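# Move shorts from hanger into basket, rehang hanger

## Task

Remove the shorts from their hanger and set them down inside the basket. Do not release them from above the rim: if the whole garment, or a third of it or more, falls in from there, the task can fail even while a gripper still grips some of it. The shorts must end up entirely inside the basket, and any fabric draped over the rim reduces the score. Put the hanger back on the rail. At the end, every other hanger must still hang on the rail and the rack must stand upright.

## Robot and tools

Robot: two 6-joint arms with parallel two-finger grippers, named left_arm and right_arm. Calibrated bases in the scene frame: left_arm at (-0.043, +0.232, 0) m with quat_wxyz (+1.000, 0, 0, -0.016); right_arm at (-0.007, -0.284, 0) m with quat_wxyz (+1.000, 0, 0, +0.016). A camera stand is fixed to the floor behind the arms. A loose object may occasionally get a brief shove from outside.

Frames. Scene frame: origin at table-top height, halfway between the nominal bases; +z up, +x out over the table, left_arm on the +y side. Arm names do not match image sides. Each gripper's printed end_effector_position (m) and end_effector_quat_wxyz are in that arm's own base frame; fixed cameras and the table use the scene frame. The fingers point along the gripper's +z and open along its y. end_effector_position sits between the finger pads, under 1 cm behind the tips. Printed poses can be a few cm off, worse at long reach.

Row layout (used by execute_actions and move): 14 numbers, each in [-1, 1]: dx, dy, dz, rx, ry, rz, opening for left_arm, then those seven for right_arm. Always send all 14, even when one arm is idle. The first six per arm are an offset, not a pose: measured from that arm's Hand target as it was when the action or move began, along the Hand target's own axes. Scale: 1.0 = 0.6 m for dx, dy, dz and 180 degrees for the rotation; rx, ry, rz form a single rotation vector. Repeating an offset moves the arm further. All zeros re-requests the current Hand target. Opening is absolute: +1 fully open (about 87 mm between pads), +0.5 about 69 mm, 0 about 43 mm, -0.5 about 18 mm, -1 closed. A 0 opening is a real command, so resend the present opening to leave a gripper unchanged.

execute_actions(actions, cameras): actions is a list of actions; each action is up to 15 rows, one per 1/30 s step, and a short action repeats its last row to fill 15 steps. Every row in an action counts from the action's start pose. An empty list returns state and, by default, all images. cameras: list of names, ["all"], or [] for none; an unknown name invalidates the call. Cameras: cam_head_left, cam_head_right, cam_high, cam_low (504x504), cam_left_wrist, cam_right_wrist (896x504).

move(target, speed, blend, opening_speed, blocking, cameras): target is one 14-number row or up to 15 rows; every row is an offset from the same starting Hand targets, not from the previous row. Paths are straight lines, with rotation taken the short way, and all arms finish together within 10 s (longer ones are cut short). speed: m/s, 0.002 to 2.9, default 0.25, one value or one per target; turn rate limit is twice it in rad/s. blend: corner rounding in m per target, 0 meaning stop at each point. opening_speed: finger rate per second on the -1..+1 scale, at least 0.2. blocking=false returns after about 0.5 s while the move keeps running. The result adds a move: line such as done, off_target, moving, held or fault, plus limits (paced = commanded pose clipped; held = steps withheld). done means at rest within 10 mm and 2 degrees; it says nothing about contact. Moves do not avoid obstacles or the other arm. Grippers lag and overshoot more at high speed. Do not route a path near an arm's own base; go around it.

wait(seconds 0 to 10): the scene runs with last commands held. stop(): brakes a running move. zoom_image(camera, region [x0,y0,x1,y1] in pixels, at most 504x504): closer look at the latest image of a camera. read_manual(section="licences"): licence text only. finished_scene(scene 1 or 2): ends the scene irreversibly; make no further call in that reply. Scene 1 is practice and may be skipped, but drops, hits and faults there still cost.

Results: Hand target is the last commanded pose after clipping; the next offsets start from it. A gripper often stops short of it; resend the missing distance. Orientation commands are clipped to within 40 degrees of the measured one. grip_measured reads finger position on the command scale (about ±0.043 error); to hold something, command roughly 0.04 below the reading at first contact. Tool commands shows current commands. Joint velocities may read within noise. Joint torques include arm weight, and numbers 1 to 3 wrap at ±28 N m. After each move check position and tilt, since friction and gravity leave the gripper low, short or tilted, and small moves may go sideways.

Avoid: releasing the shorts high above the basket, dropping anything off the table, letting go of moving parts, fast or hard contact with the rack, table or stand, any press between the two grippers (including closing one on the other's fingers), toppling the rack, or knocking other hangers off. An arm blocked by something keeps pushing; command its target back past the gripper. Motor heat builds from holding loads, stretched poses or pushing: MOTOR HOT at 75 °C, a fold-and-idle fault at 90 °C, collapse at 100 °C. Time spent thinking also runs the scene, so be quick.

Each tool is called by a JSON object that holds its "fn" and its "kwargs".

## Session

{"fn": "execute_actions", "kwargs": {"actions": []}}

Scene clock: 0.00 s.
left_arm: end_effector_position=(+0.1464, +0.0000, +0.0785) grip_measured=+1.000 end_effector_quat_wxyz=(+0.383, +0.000, +0.924, +0.000) | right_arm: end_effector_position=(+0.1464, +0.0000, +0.0785) grip_measured=+0.969 end_effector_quat_wxyz=(+0.383, +0.000, +0.924, +0.000)
Joint positions: left_arm=[0 0.283 0.438 -0.94 0 0 1] | right_arm=[0 0.283 0.438 -0.94 0 0 0.984]
Joint velocities: within noise
Joint torques (N m): no reading
Heat: left arm: 40 °C; right arm: 43 °C.
Hand target: left_arm +0.1457, +0.0000, +0.0796; +0.382, +0.000, +0.924, +0.000 | right_arm +0.1470, +0.0000, +0.0810; +0.385, +0.000, +0.923, +0.000
Tool commands: left_gripper/opening=+1.0 right_gripper/opening=+1.0

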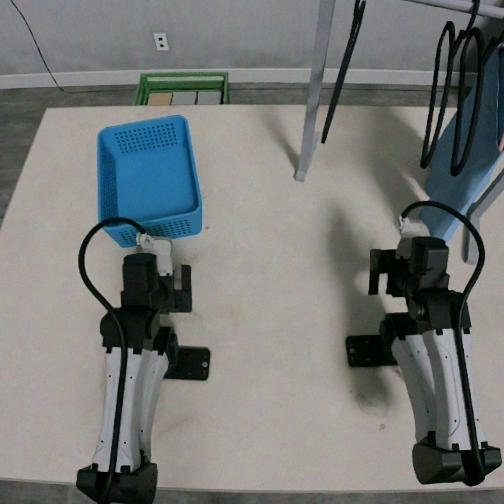

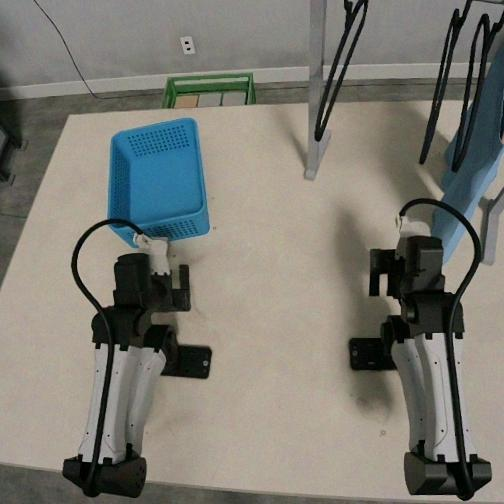

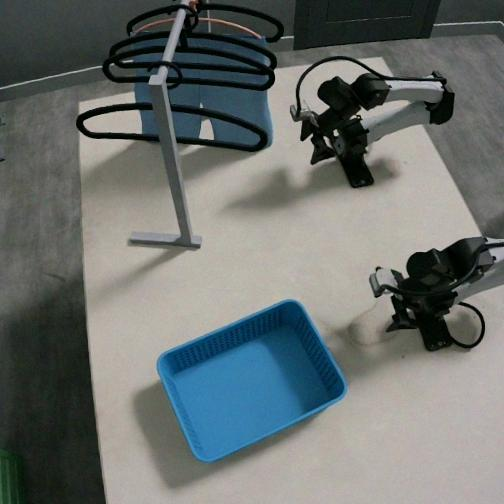

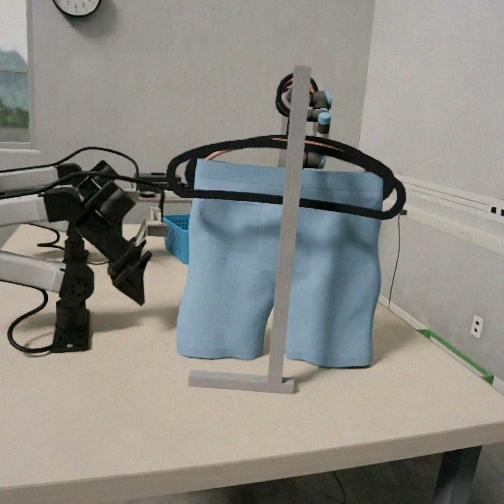

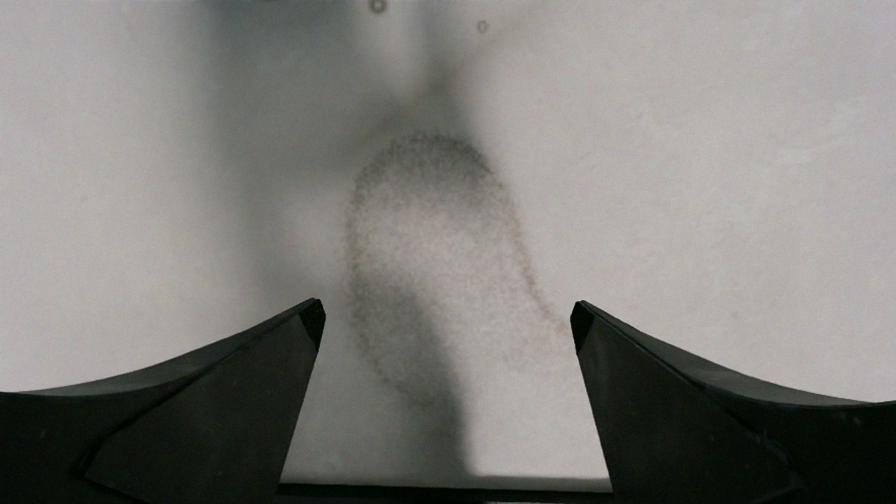

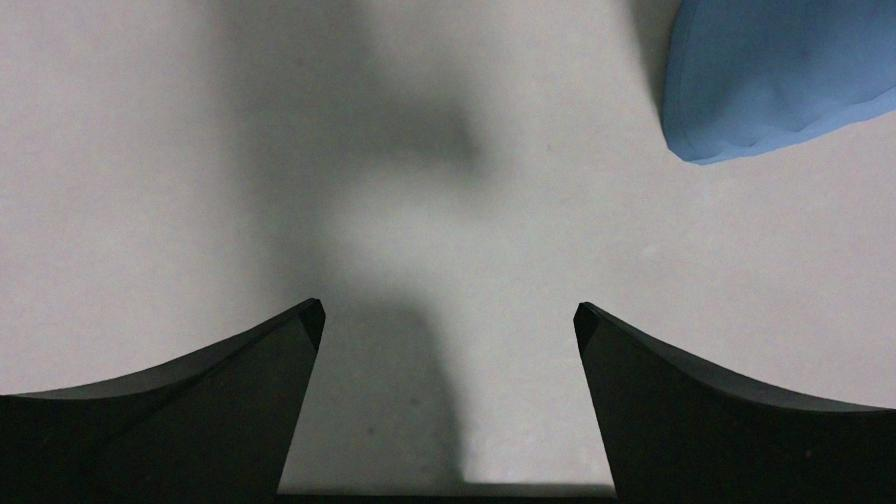

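{"fn": "zoom_image", "kwargs": {"camera": "cam_high", "region": [60, 0, 312, 252]}}

{"fn": "zoom_image", "kwargs": {"camera": "cam_low", "region": [150, 50, 430, 400]}}

{"fn": "zoom_image", "kwargs": {"camera": "cam_head_left", "region": [252, 0, 504, 252]}}

{"fn": "zoom_image", "kwargs": {"camera": "cam_head_right", "region": [252, 0, 504, 252]}}

Scaled by 2.000 from the camera's 504x504 image, which has a finer 720x720 frame.

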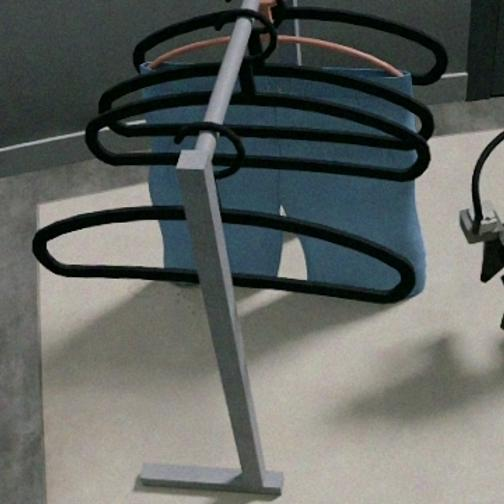

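Scaled by 1.440 from the camera's 504x504 image, which has a finer 720x720 frame.

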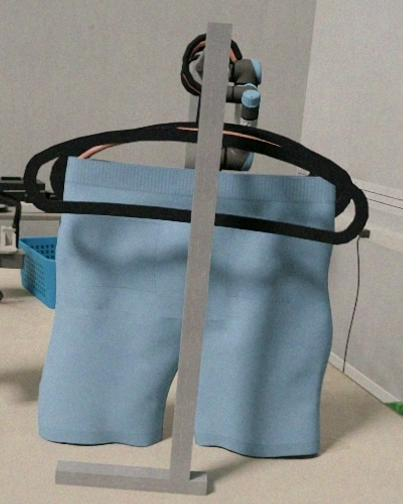

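Scaled by 2.000 from the camera's 504x504 image, which has a finer 720x720 frame.

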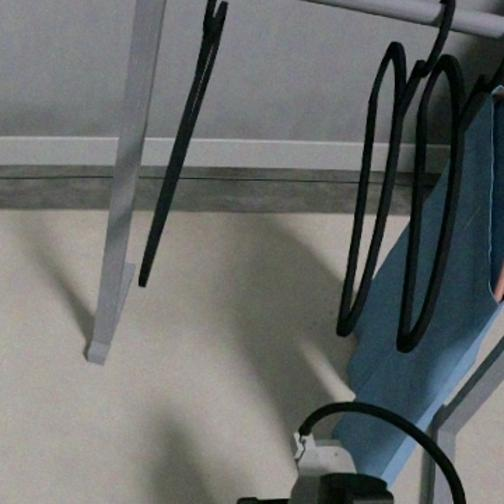

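Scaled by 2.000 from the camera's 504x504 image, which has a finer 720x720 frame.

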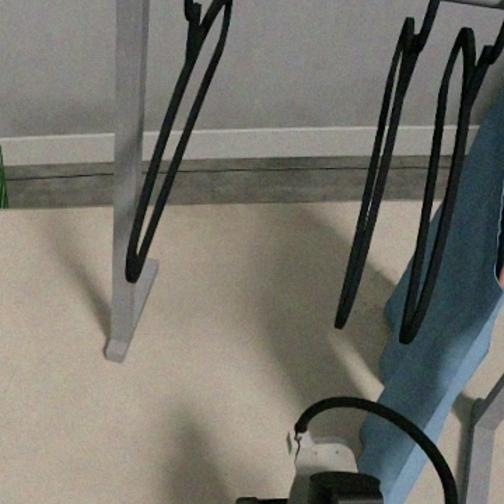

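{"fn": "move", "kwargs": {"target": [0,0,0,0,0,0,1, -0.259,0.167,-0.259,0.195,-0.195,-0.472,1], "cameras": ["all"]}}

Scene clock: 103.20 s.
left_arm: end_effector_position=(+0.1464, +0.0000, +0.0785) grip_measured=+1.000 end_effector_quat_wxyz=(+0.383, +0.000, +0.924, +0.000) | right_arm: end_effector_position=(+0.1515, +0.1020, +0.3006) grip_measured=+0.969 end_effector_quat_wxyz=(+0.568, -0.575, +0.428, -0.404)
Joint positions: left_arm=[0 0.283 0.438 -0.94 0 0 1] | right_arm=[1.882 0.855 0.887 -1.569 1.542 -0.013 0.984]
Joint torques (N m): left_arm=[0.16 2.24 7.32 1.54 -0.1 -0.03] | right_arm=[0.77 0.61 5.27 0.41 0.77 0.28]
Heat: left arm: 46 °C; right arm: 45 °C.
Hand target: left_arm +0.1458, +0.0000, +0.0796; +0.382, +0.000, +0.924, +0.000 | right_arm +0.1458, +0.1002, +0.3008; +0.501, -0.499, +0.499, -0.501
Off the commanded pose: left_arm 0.001 m, 0 deg | right_arm 0.006 m, 18 deg.
joint sent to its limit (right arm) — joint 4 (wrist pitch), lower limit. The joint targets are off in position and orientation.
move: off_target (right_arm)

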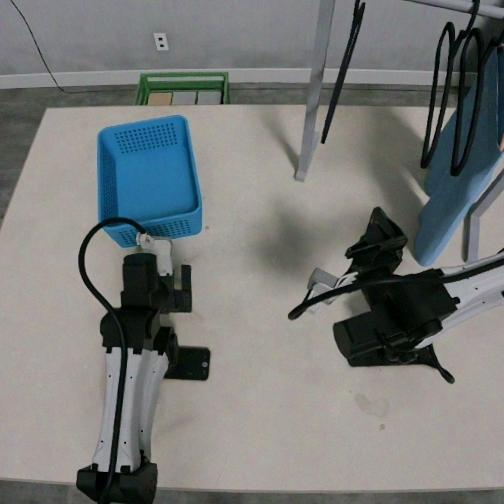

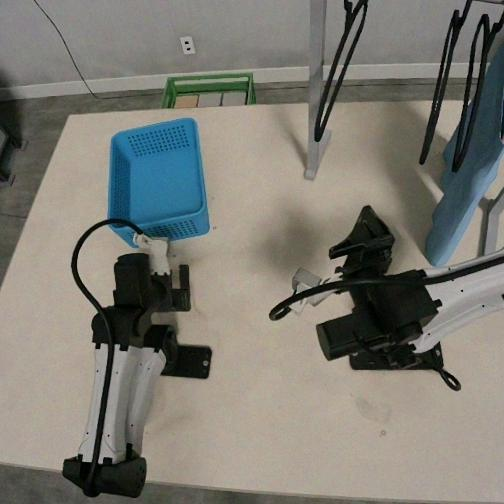

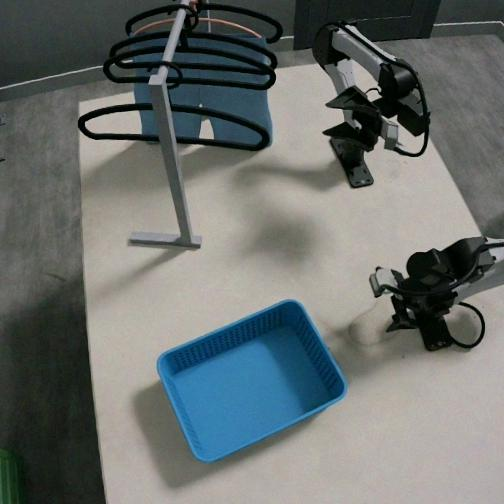

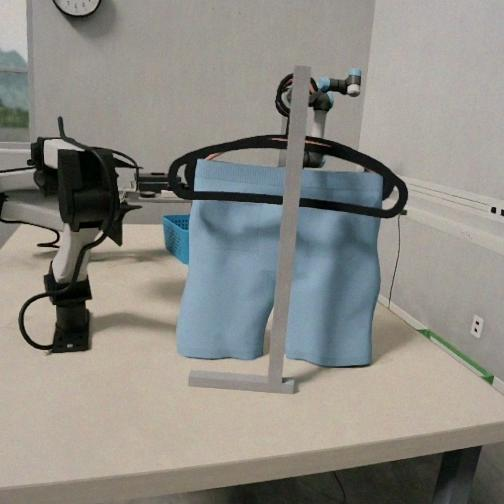

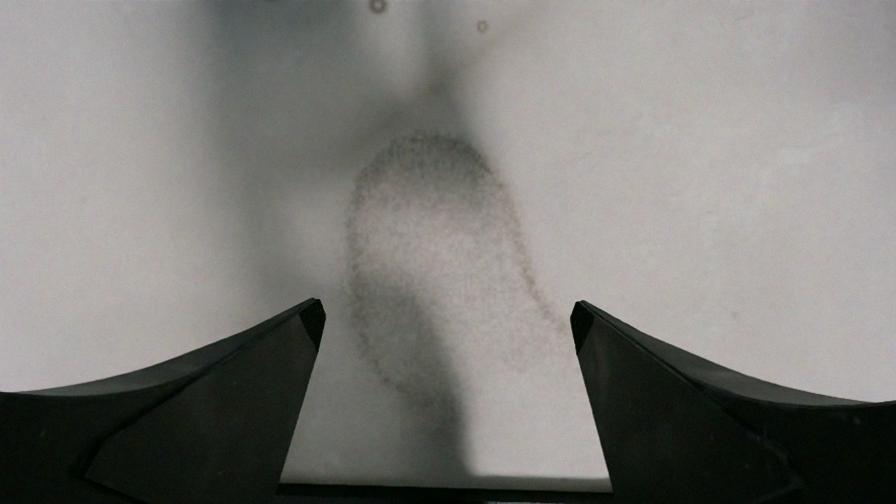

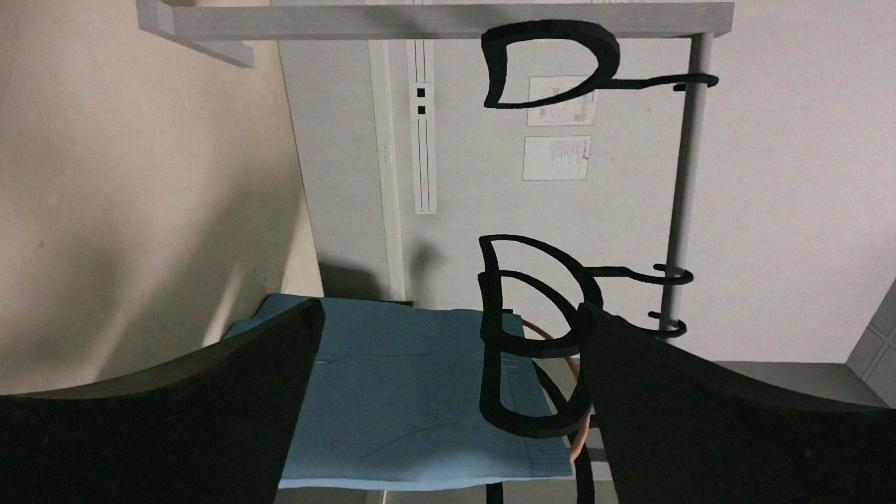

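{"fn": "zoom_image", "kwargs": {"camera": "cam_right_wrist", "region": [440, 200, 720, 504]}}

{"fn": "zoom_image", "kwargs": {"camera": "cam_high", "region": [100, 0, 290, 160]}}

{"fn": "zoom_image", "kwargs": {"camera": "cam_low", "region": [150, 60, 420, 230]}}

Scaled by 1.658 from the camera's 896x504 image, which has a finer 1280x720 frame.

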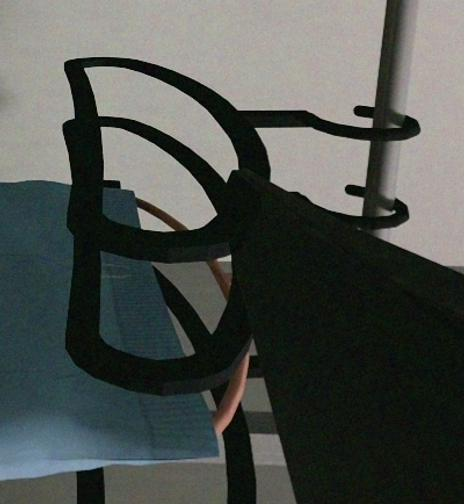

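Scaled by 2.653 from the camera's 504x504 image, which has a finer 720x720 frame.

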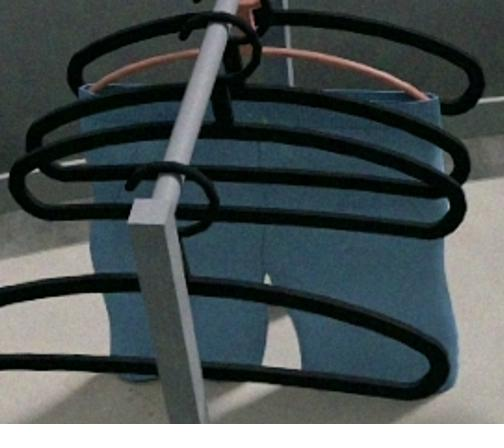

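Scaled by 1.867 from the camera's 504x504 image, which has a finer 720x720 frame.

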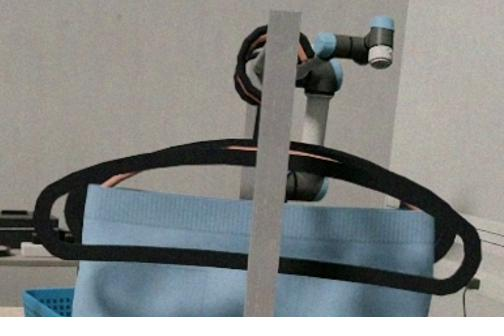

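{"fn": "move", "kwargs": {"target": [0,0,0,0,0,0,1, 0.167,0.083,0.057,-0.195,0.195,0.472,-0.2], "cameras": ["cam_right_wrist"]}}

Scene clock: 224.13 s.
left_arm: end_effector_position=(+0.1464, +0.0000, +0.0785) grip_measured=+1.000 end_effector_quat_wxyz=(+0.383, +0.000, +0.924, +0.000) | right_arm: end_effector_position=(+0.1810, -0.0005, +0.2463) grip_measured=-0.200 end_effector_quat_wxyz=(+0.385, +0.004, +0.923, -0.003)
Joint positions: left_arm=[0 0.283 0.438 -0.94 0 0 1] | right_arm=[0.008 0.779 1.188 -1.19 0.014 0.011 0.4]
Joint torques (N m): left_arm=[0.14 2.24 7.32 1.54 -0.1 -0.03] | right_arm=[-0.46 1.39 8.27 1.57 -0.08 0.01]
Heat: left arm: 47 °C; right arm: 42 °C.
Hand target: left_arm +0.1458, +0.0000, +0.0796; +0.382, +0.000, +0.924, +0.000 | right_arm +0.1802, +0.0000, +0.2510; +0.385, +0.000, +0.923, +0.000
Off the commanded pose: left_arm 0.001 m, 0 deg | right_arm 0.005 m, 1 deg.
move: done
Images, in order (width x height): cam_right_wrist 896x504.

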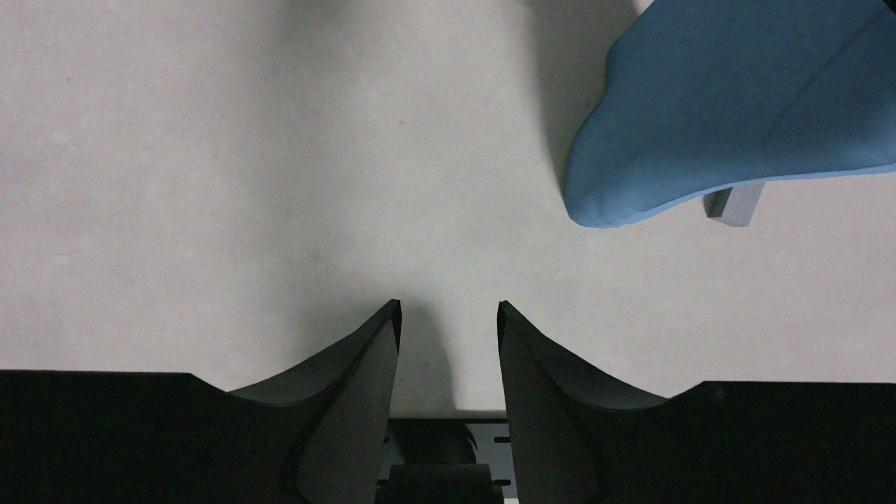

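{"fn": "move", "kwargs": {"target": [0,0,0,0,0,0,1, -0.163,-0.035,-0.307,0.050,-0.193,0.026,-0.2], "cameras": ["cam_right_wrist", "cam_high", "cam_low"]}}

Scene clock: 247.83 s.
left_arm: end_effector_position=(+0.1464, +0.0000, +0.0785) grip_measured=+1.000 end_effector_quat_wxyz=(+0.383, +0.000, +0.924, +0.000) | right_arm: end_effector_position=(+0.1143, -0.0216, +0.4491) grip_measured=-0.200 end_effector_quat_wxyz=(+0.644, +0.072, +0.760, -0.055)
Joint positions: left_arm=[0 0.283 0.438 -0.94 0 0 1] | right_arm=[-0.156 0.71 1.812 -1.267 0.023 0.013 0.4]
Joint torques (N m): left_arm=[0.13 2.25 7.32 1.55 -0.1 -0.02] | right_arm=[-0.46 5.07 3.62 1.99 -0.11 0.02]
Heat: left arm: 48 °C; right arm: 44 °C.
Hand target: left_arm +0.1458, +0.0000, +0.0796; +0.382, +0.000, +0.924, +0.000 | right_arm +0.1179, -0.0210, +0.4501; +0.641, +0.067, +0.762, -0.056
Off the commanded pose: left_arm 0.001 m, 0 deg | right_arm 0.004 m, 1 deg.
shoulder posture changed (right arm): the wrist came as close to joint 1's axis as it can, and the arm is now in the other of its two shoulder postures.
move: done
Images, in order (width x height): cam_high 504x504, cam_low 504x504, cam_right_wrist 896x504.

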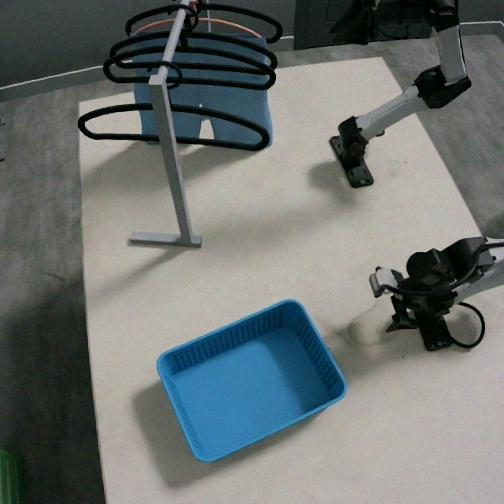

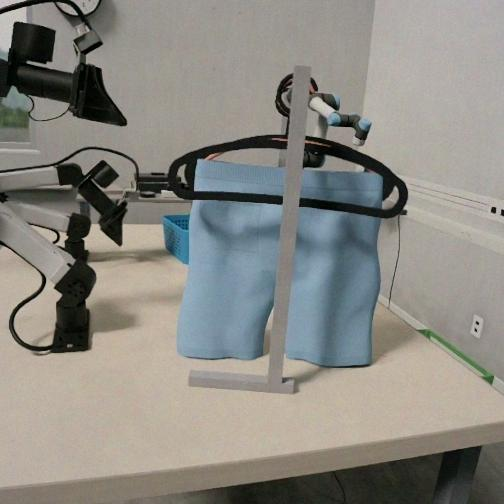

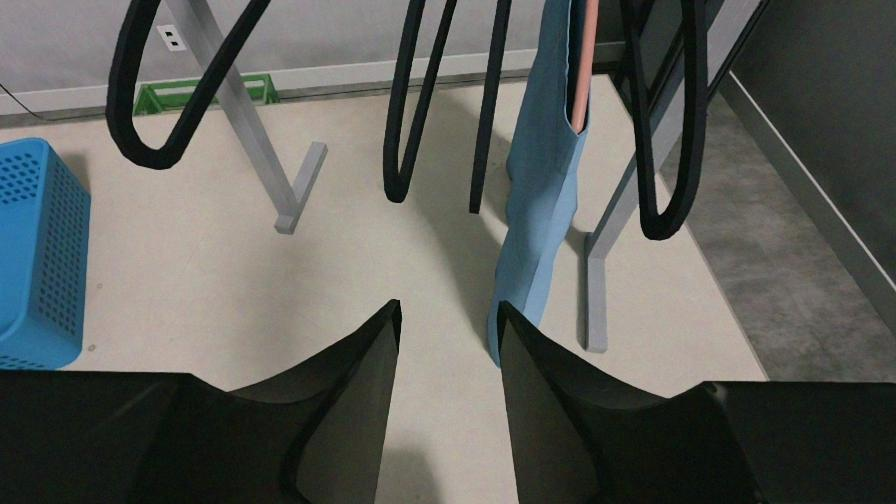

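{"fn": "zoom_image", "kwargs": {"camera": "cam_right_wrist", "region": [450, 0, 740, 200]}}

Scaled by 1.738 from the camera's 896x504 image, which has a finer 1280x720 frame.

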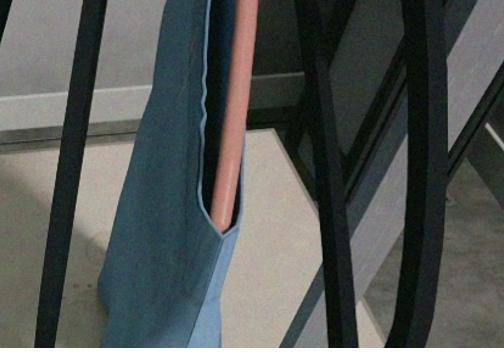

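{"fn": "move", "kwargs": {"target": [0,0,0,0,0,0,1, 0.228,-0.109,0.154,0.056,-0.139,-0.0025,0.3], "cameras": ["cam_right_wrist", "cam_head_left", "cam_high", "cam_low"]}}

Scene clock: 429.87 s.
left_arm: end_effector_position=(+0.1464, +0.0000, +0.0785) grip_measured=+1.000 end_effector_quat_wxyz=(+0.383, +0.000, +0.924, +0.000) | right_arm: end_effector_position=(+0.1725, -0.0941, +0.3033) grip_measured=+0.300 end_effector_quat_wxyz=(+0.784, +0.101, +0.594, -0.147)
Joint positions: left_arm=[0 0.283 0.438 -0.94 0 0 1] | right_arm=[-1.451 0.025 0.356 0.227 -1.028 0.473 0.65]
Joint torques (N m): left_arm=[0.13 2.24 7.31 1.55 -0.1 -0.03] | right_arm=[-0.47 4.52 5.14 1.33 0.18 0.21]
Heat: left arm: 49 °C; right arm: 51 °C.
Hand target: left_arm +0.1458, +0.0000, +0.0796; +0.382, +0.000, +0.924, +0.000 | right_arm +0.1732, -0.0970, +0.2995; +0.783, +0.106, +0.598, -0.138
Off the commanded pose: left_arm 0.001 m, 0 deg | right_arm 0.005 m, 1 deg.
shoulder posture changed (right arm): the wrist came as close to joint 1's axis as it can, and the arm is now in the other of its two shoulder postures.
move: done
Images, in order (width x height): cam_head_left 504x504, cam_high 504x504, cam_low 504x504, cam_right_wrist 896x504.

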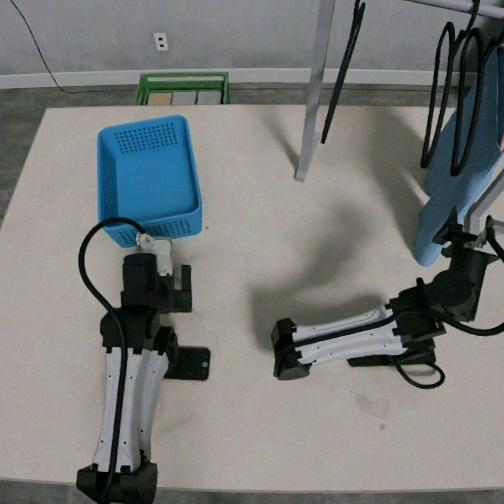

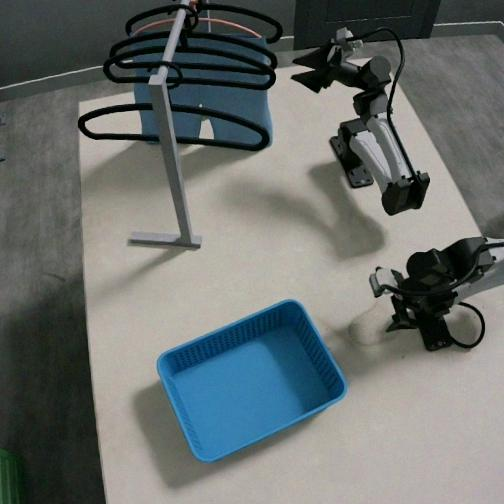

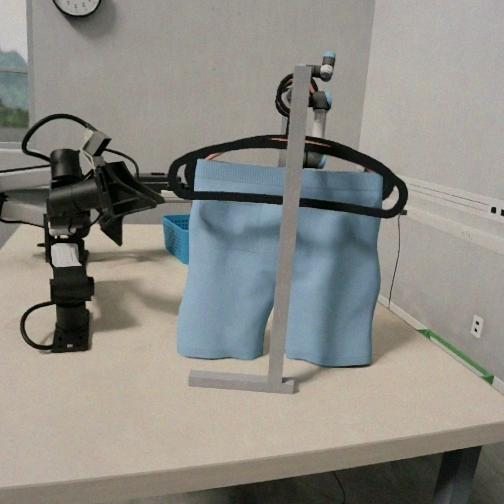

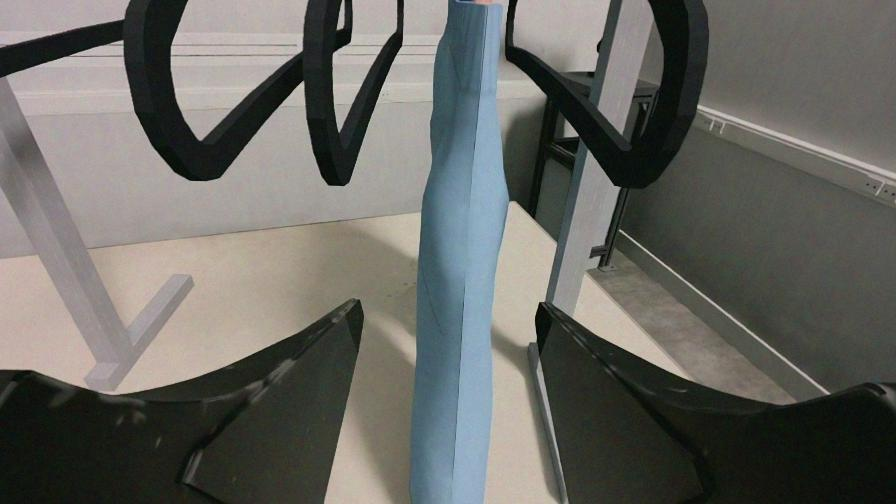

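{"fn": "move", "kwargs": {"target": [0,0,0,0,0,0,1, 0.010,-0.014,0.1375,0,0,0,0.3], "speed": 0.08, "cameras": ["cam_right_wrist", "cam_head_left", "cam_low"]}}

Scene clock: 469.50 s.
left_arm: end_effector_position=(+0.1464, +0.0000, +0.0785) grip_measured=+1.000 end_effector_quat_wxyz=(+0.383, +0.000, +0.924, +0.000) | right_arm: end_effector_position=(+0.2464, -0.1320, +0.3006) grip_measured=+0.300 end_effector_quat_wxyz=(+0.775, +0.113, +0.609, -0.127)
Joint positions: left_arm=[0 0.283 0.438 -0.94 0 0 1] | right_arm=[-0.753 0.476 0.423 0.307 -0.394 0.122 0.65]
Joint torques (N m): left_arm=[0.13 2.24 7.31 1.54 -0.1 -0.03] | right_arm=[0.83 1.89 10 1.84 0.2 0.02]
Heat: left arm: 49 °C; right arm: 49 °C.
Hand target: left_arm +0.1458, +0.0000, +0.0796; +0.382, +0.000, +0.924, +0.000 | right_arm +0.2466, -0.1328, +0.3154; +0.783, +0.106, +0.598, -0.138
Off the commanded pose: left_arm 0.001 m, 0 deg | right_arm 0.015 m, 2 deg.
move: off_target (right_arm)
Images, in order (width x height): cam_head_left 504x504, cam_low 504x504, cam_right_wrist 896x504.

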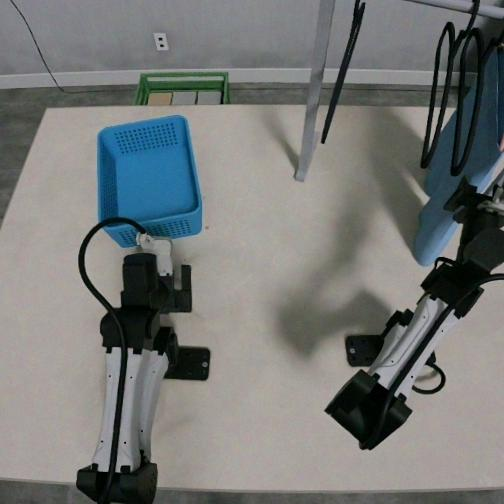

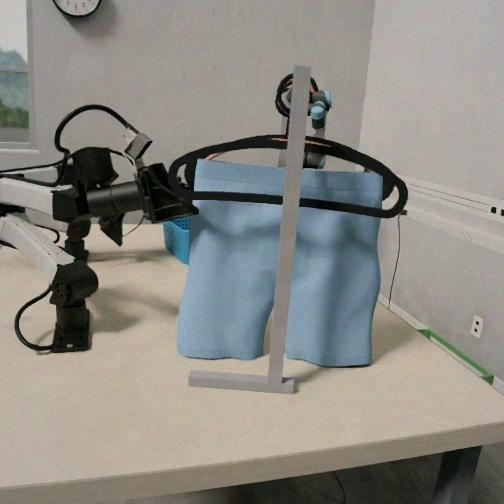

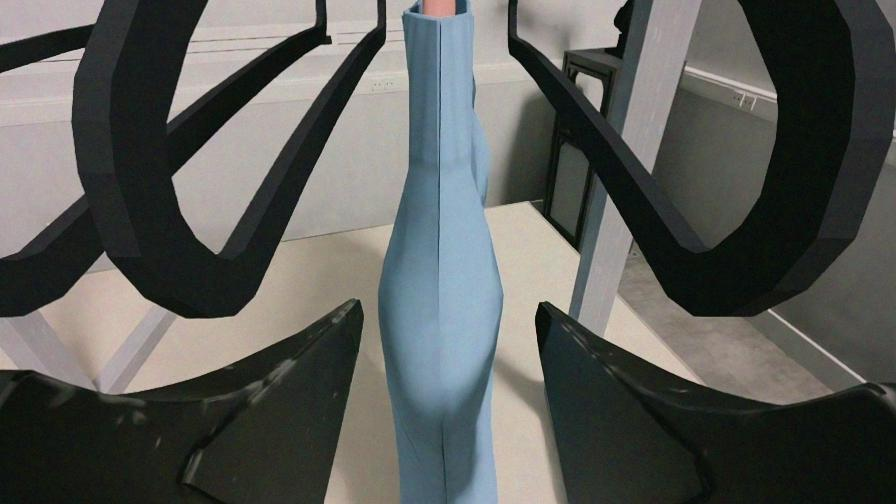

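{"fn": "move", "kwargs": {"target": [0,0,0,0,0,0,1, -0.0486,0.006,0.0116,0,0,0,0.1], "speed": 0.06, "cameras": ["cam_right_wrist"]}}

Scene clock: 501.27 s.
left_arm: end_effector_position=(+0.1464, +0.0000, +0.0785) grip_measured=+1.000 end_effector_quat_wxyz=(+0.383, +0.000, +0.924, +0.000) | right_arm: end_effector_position=(+0.2465, -0.1280, +0.3402) grip_measured=+0.100 end_effector_quat_wxyz=(+0.784, +0.106, +0.597, -0.133)
Joint positions: left_arm=[0 0.283 0.438 -0.94 0 0 1] | right_arm=[-0.723 0.508 0.554 0.24 -0.366 0.112 0.55]
Joint torques (N m): left_arm=[0.13 2.25 7.31 1.54 -0.1 -0.03] | right_arm=[0.83 2.03 9.37 1.58 0.21 0.02]
Heat: left arm: 49 °C; right arm: 52 °C.
Hand target: left_arm +0.1458, +0.0000, +0.0796; +0.382, +0.000, +0.924, +0.000 | right_arm +0.2470, -0.1290, +0.3452; +0.782, +0.106, +0.598, -0.137
Off the commanded pose: left_arm 0.001 m, 0 deg | right_arm 0.005 m, 1 deg.
move: done
Images, in order (width x height): cam_right_wrist 896x504.

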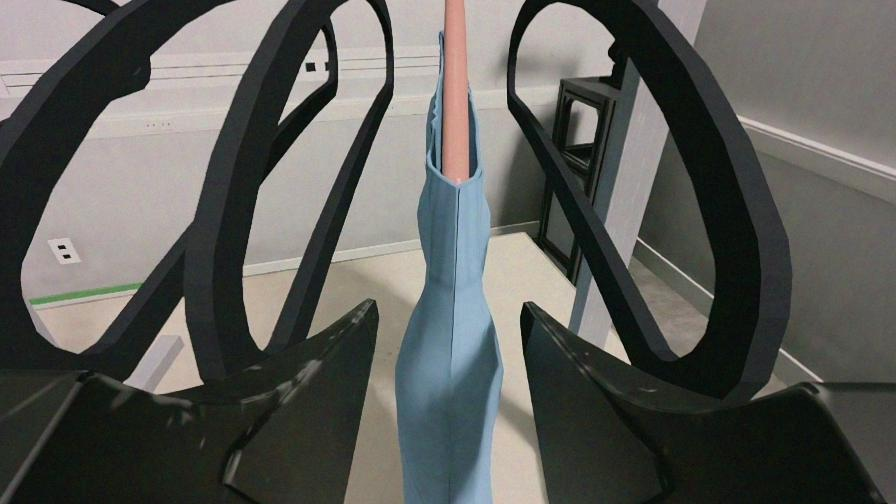

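{"fn": "move", "kwargs": {"target": [0,0,0,0,0,0,1, 0,0,0,0,0,0,-1], "opening_speed": 0.8, "cameras": ["cam_right_wrist"]}}

Scene clock: 508.50 s.
left_arm: end_effector_position=(+0.1464, +0.0000, +0.0785) grip_measured=+1.000 end_effector_quat_wxyz=(+0.383, +0.000, +0.924, +0.000) | right_arm: end_effector_position=(+0.2466, -0.1282, +0.3387) grip_measured=-0.785 end_effector_quat_wxyz=(+0.782, +0.107, +0.599, -0.132)
Joint positions: left_arm=[0 0.283 0.438 -0.94 0 0 1] | right_arm=[-0.723 0.508 0.554 0.234 -0.366 0.112 0.108]
Joint torques (N m): left_arm=[0.13 2.24 7.32 1.55 -0.1 -0.03] | right_arm=[0.85 2 9.39 1.63 0.21 0.01]
Heat: left arm: 49 °C; right arm: 51 °C.
Hand target: left_arm +0.1458, +0.0000, +0.0796; +0.382, +0.000, +0.924, +0.000 | right_arm +0.2470, -0.1291, +0.3452; +0.783, +0.106, +0.598, -0.138
Off the commanded pose: left_arm 0.001 m, 0 deg | right_arm 0.007 m, 1 deg.
move: done
Images, in order (width x height): cam_right_wrist 896x504.

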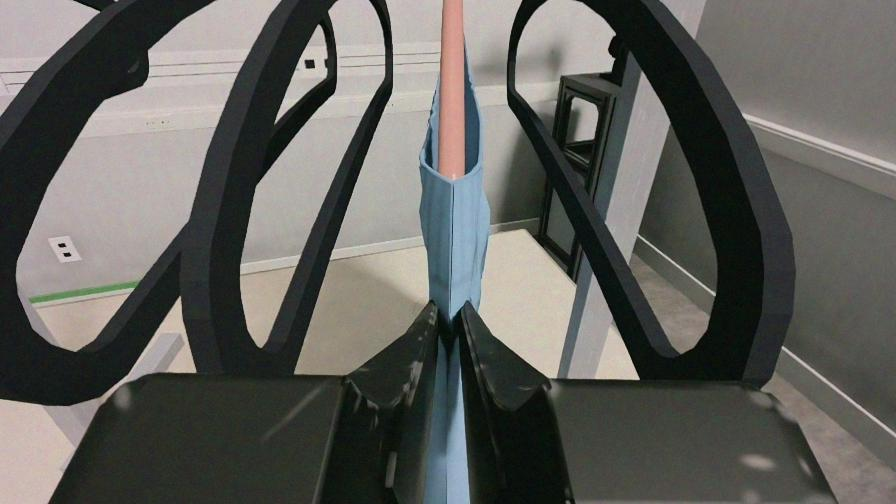

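{"fn": "move", "kwargs": {"target": [0,0,0,0,0,0,1, 0.0966,0,-0.0262,0,0,0,-1], "speed": 0.06, "cameras": ["cam_right_wrist", "cam_low", "cam_high"]}}

Scene clock: 516.53 s.
left_arm: end_effector_position=(+0.1464, +0.0000, +0.0785) grip_measured=+1.000 end_effector_quat_wxyz=(+0.383, +0.000, +0.924, +0.000) | right_arm: end_effector_position=(+0.2486, -0.1302, +0.2768) grip_measured=-0.966 end_effector_quat_wxyz=(+0.773, +0.115, +0.611, -0.128)
Joint positions: left_arm=[0 0.283 0.438 -0.94 0 0 1] | right_arm=[-0.721 0.454 0.334 0.366 -0.362 0.111 0.017]
Joint torques (N m): left_arm=[0.14 2.24 7.31 1.55 -0.11 -0.03] | right_arm=[0.75 0.13 7.23 2.03 0.17 0.03]
Heat: left arm: 49 °C; right arm: 51 °C.
Hand target: left_arm +0.1458, +0.0000, +0.0796; +0.382, +0.000, +0.924, +0.000 | right_arm +0.2470, -0.1290, +0.2852; +0.783, +0.106, +0.598, -0.138
Off the commanded pose: left_arm 0.001 m, 0 deg | right_arm 0.009 m, 2 deg.
move: done
Images, in order (width x height): cam_high 504x504, cam_low 504x504, cam_right_wrist 896x504.

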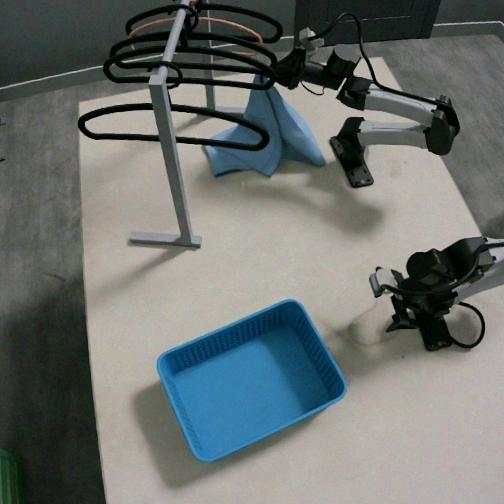

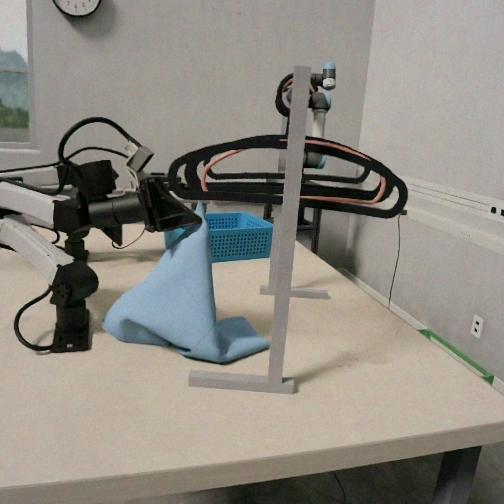

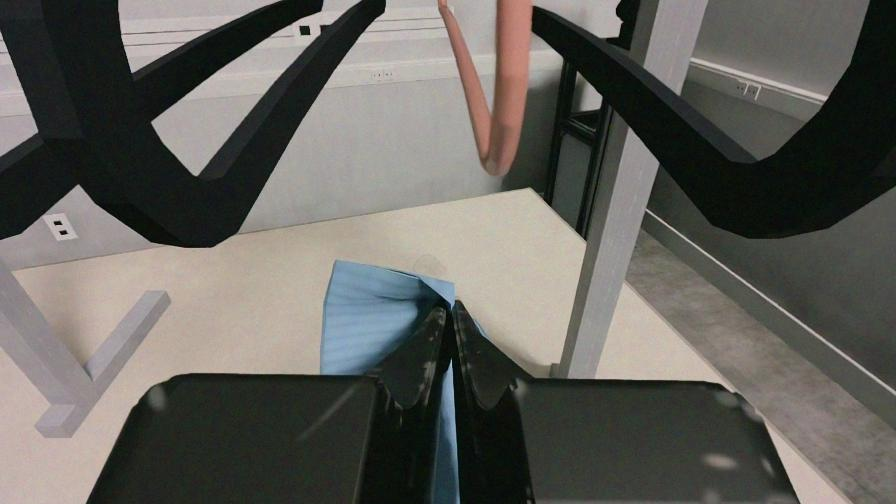

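{"fn": "zoom_image", "kwargs": {"camera": "cam_high", "region": [130, 270, 382, 480]}}

{"fn": "execute_actions", "kwargs": {"actions": [], "cameras": ["cam_head_left", "cam_head_right", "cam_high"]}}

{"fn": "zoom_image", "kwargs": {"camera": "cam_head_left", "region": [80, 90, 250, 260]}}

Scaled by 2.000 from the camera's 504x504 image, which has a finer 720x720 frame.

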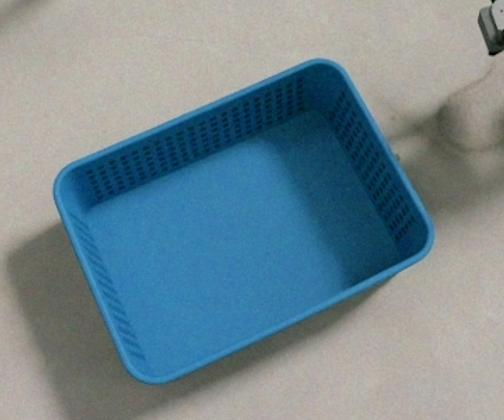

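Scene clock: 524.63 s.
left_arm: end_effector_position=(+0.1464, +0.0000, +0.0785) grip_measured=+1.000 end_effector_quat_wxyz=(+0.383, +0.000, +0.924, +0.000) | right_arm: end_effector_position=(+0.2486, -0.1302, +0.2768) grip_measured=-0.966 end_effector_quat_wxyz=(+0.773, +0.115, +0.611, -0.128)
Joint positions: left_arm=[0 0.283 0.438 -0.94 0 0 1] | right_arm=[-0.721 0.454 0.334 0.366 -0.362 0.111 0.017]
Joint velocities: within noise
Joint torques (N m): left_arm=[0.14 2.24 7.31 1.55 -0.1 -0.03] | right_arm=[0.76 0.13 7.23 2.02 0.18 0.02]
Heat: left arm: 49 °C; right arm: 51 °C.
Hand target: left_arm +0.1458, +0.0000, +0.0796; +0.382, +0.000, +0.924, +0.000 | right_arm +0.2470, -0.1290, +0.2852; +0.783, +0.106, +0.598, -0.138
Tool commands: left_gripper/opening=+1.0 right_gripper/opening=-1.0
Off the commanded pose: left_arm 0.001 m, 0 deg | right_arm 0.009 m, 2 deg.
Images, in order (width x height): cam_head_left 504x504, cam_head_right 504x504, cam_high 504x504.

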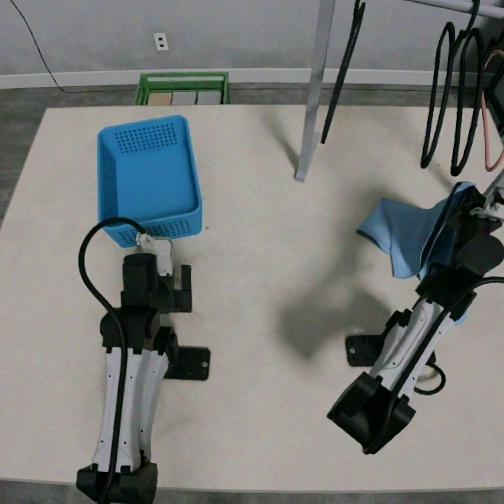

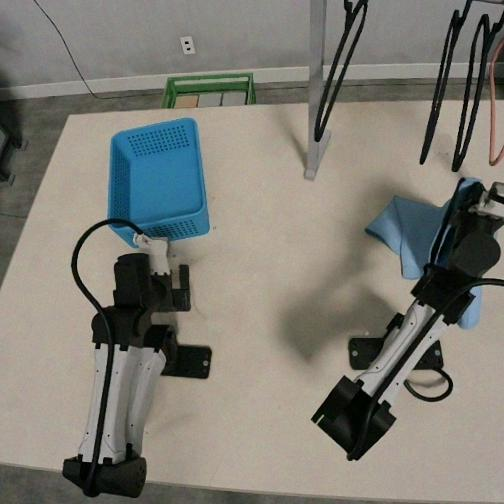

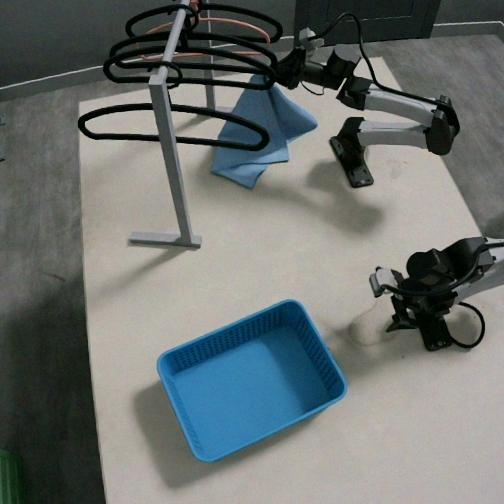

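Scaled by 2.965 from the camera's 504x504 image, which has a finer 720x720 frame.

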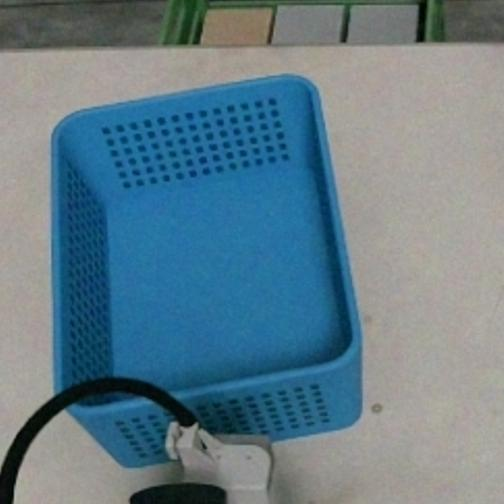

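{"fn": "move", "kwargs": {"target": [-0.4415,0,-0.2195,0,-0.0539,0,1, 0,0,0,0,0,0,-1], "cameras": ["all"]}}

Scene clock: 540.67 s.
left_arm: end_effector_position=(+0.2426, +0.0000, +0.3574) grip_measured=+1.000 end_effector_quat_wxyz=(+0.461, +0.000, +0.887, +0.000) | right_arm: end_effector_position=(+0.2486, -0.1302, +0.2768) grip_measured=-0.966 end_effector_quat_wxyz=(+0.773, +0.115, +0.611, -0.128)
Joint positions: left_arm=[0 1.078 1.684 -1.218 0 0 1] | right_arm=[-0.721 0.454 0.334 0.366 -0.362 0.111 0.017]
Joint torques (N m): left_arm=[0.1 -0.36 7.27 1.55 -0.1 -0.03] | right_arm=[0.77 0.12 7.21 2.02 0.18 0.02]
Heat: left arm: 49 °C; right arm: 51 °C.
Hand target: left_arm +0.2405, -0.0001, +0.3599; +0.459, +0.000, +0.889, +0.000 | right_arm +0.2470, -0.1290, +0.2852; +0.783, +0.106, +0.598, -0.138
Off the commanded pose: left_arm 0.003 m, 0 deg | right_arm 0.009 m, 2 deg.
move: done

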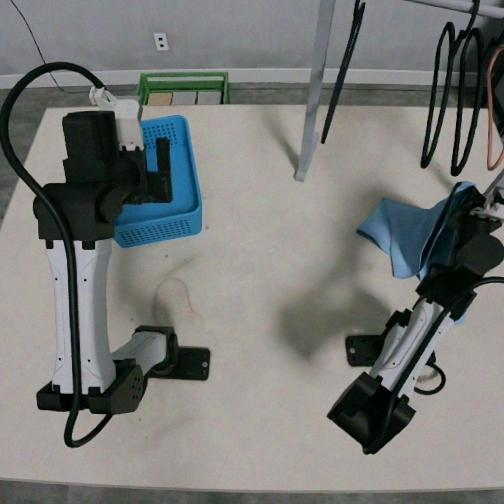

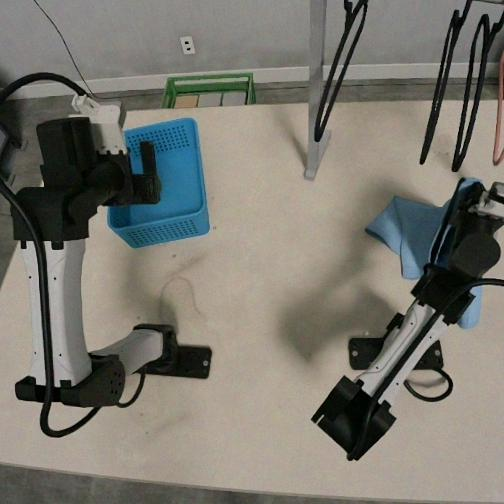

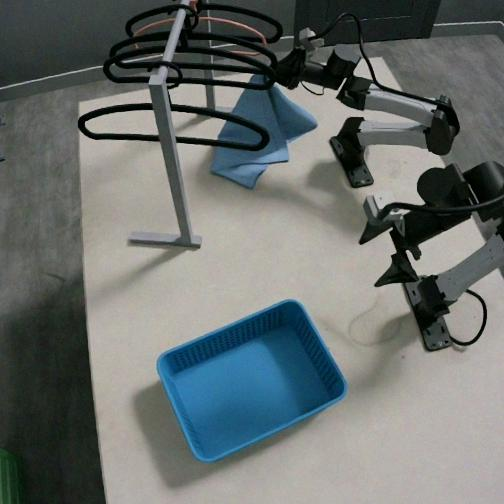

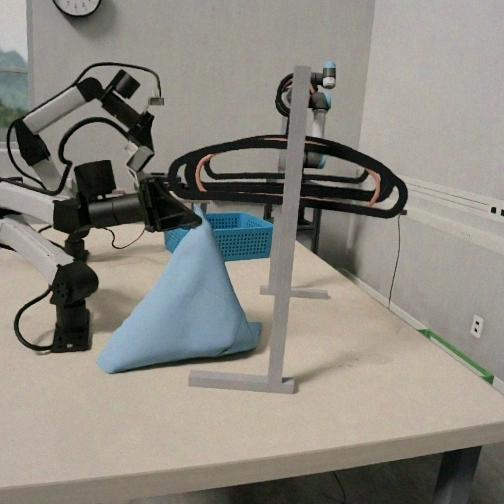

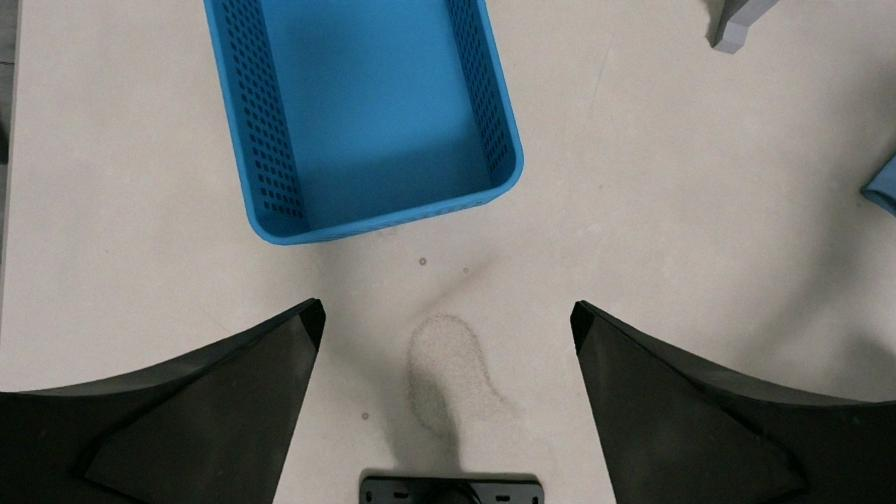

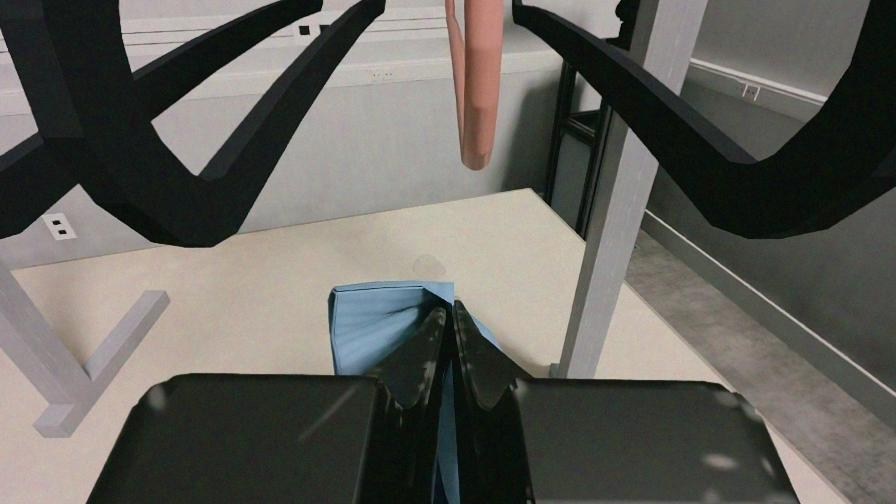

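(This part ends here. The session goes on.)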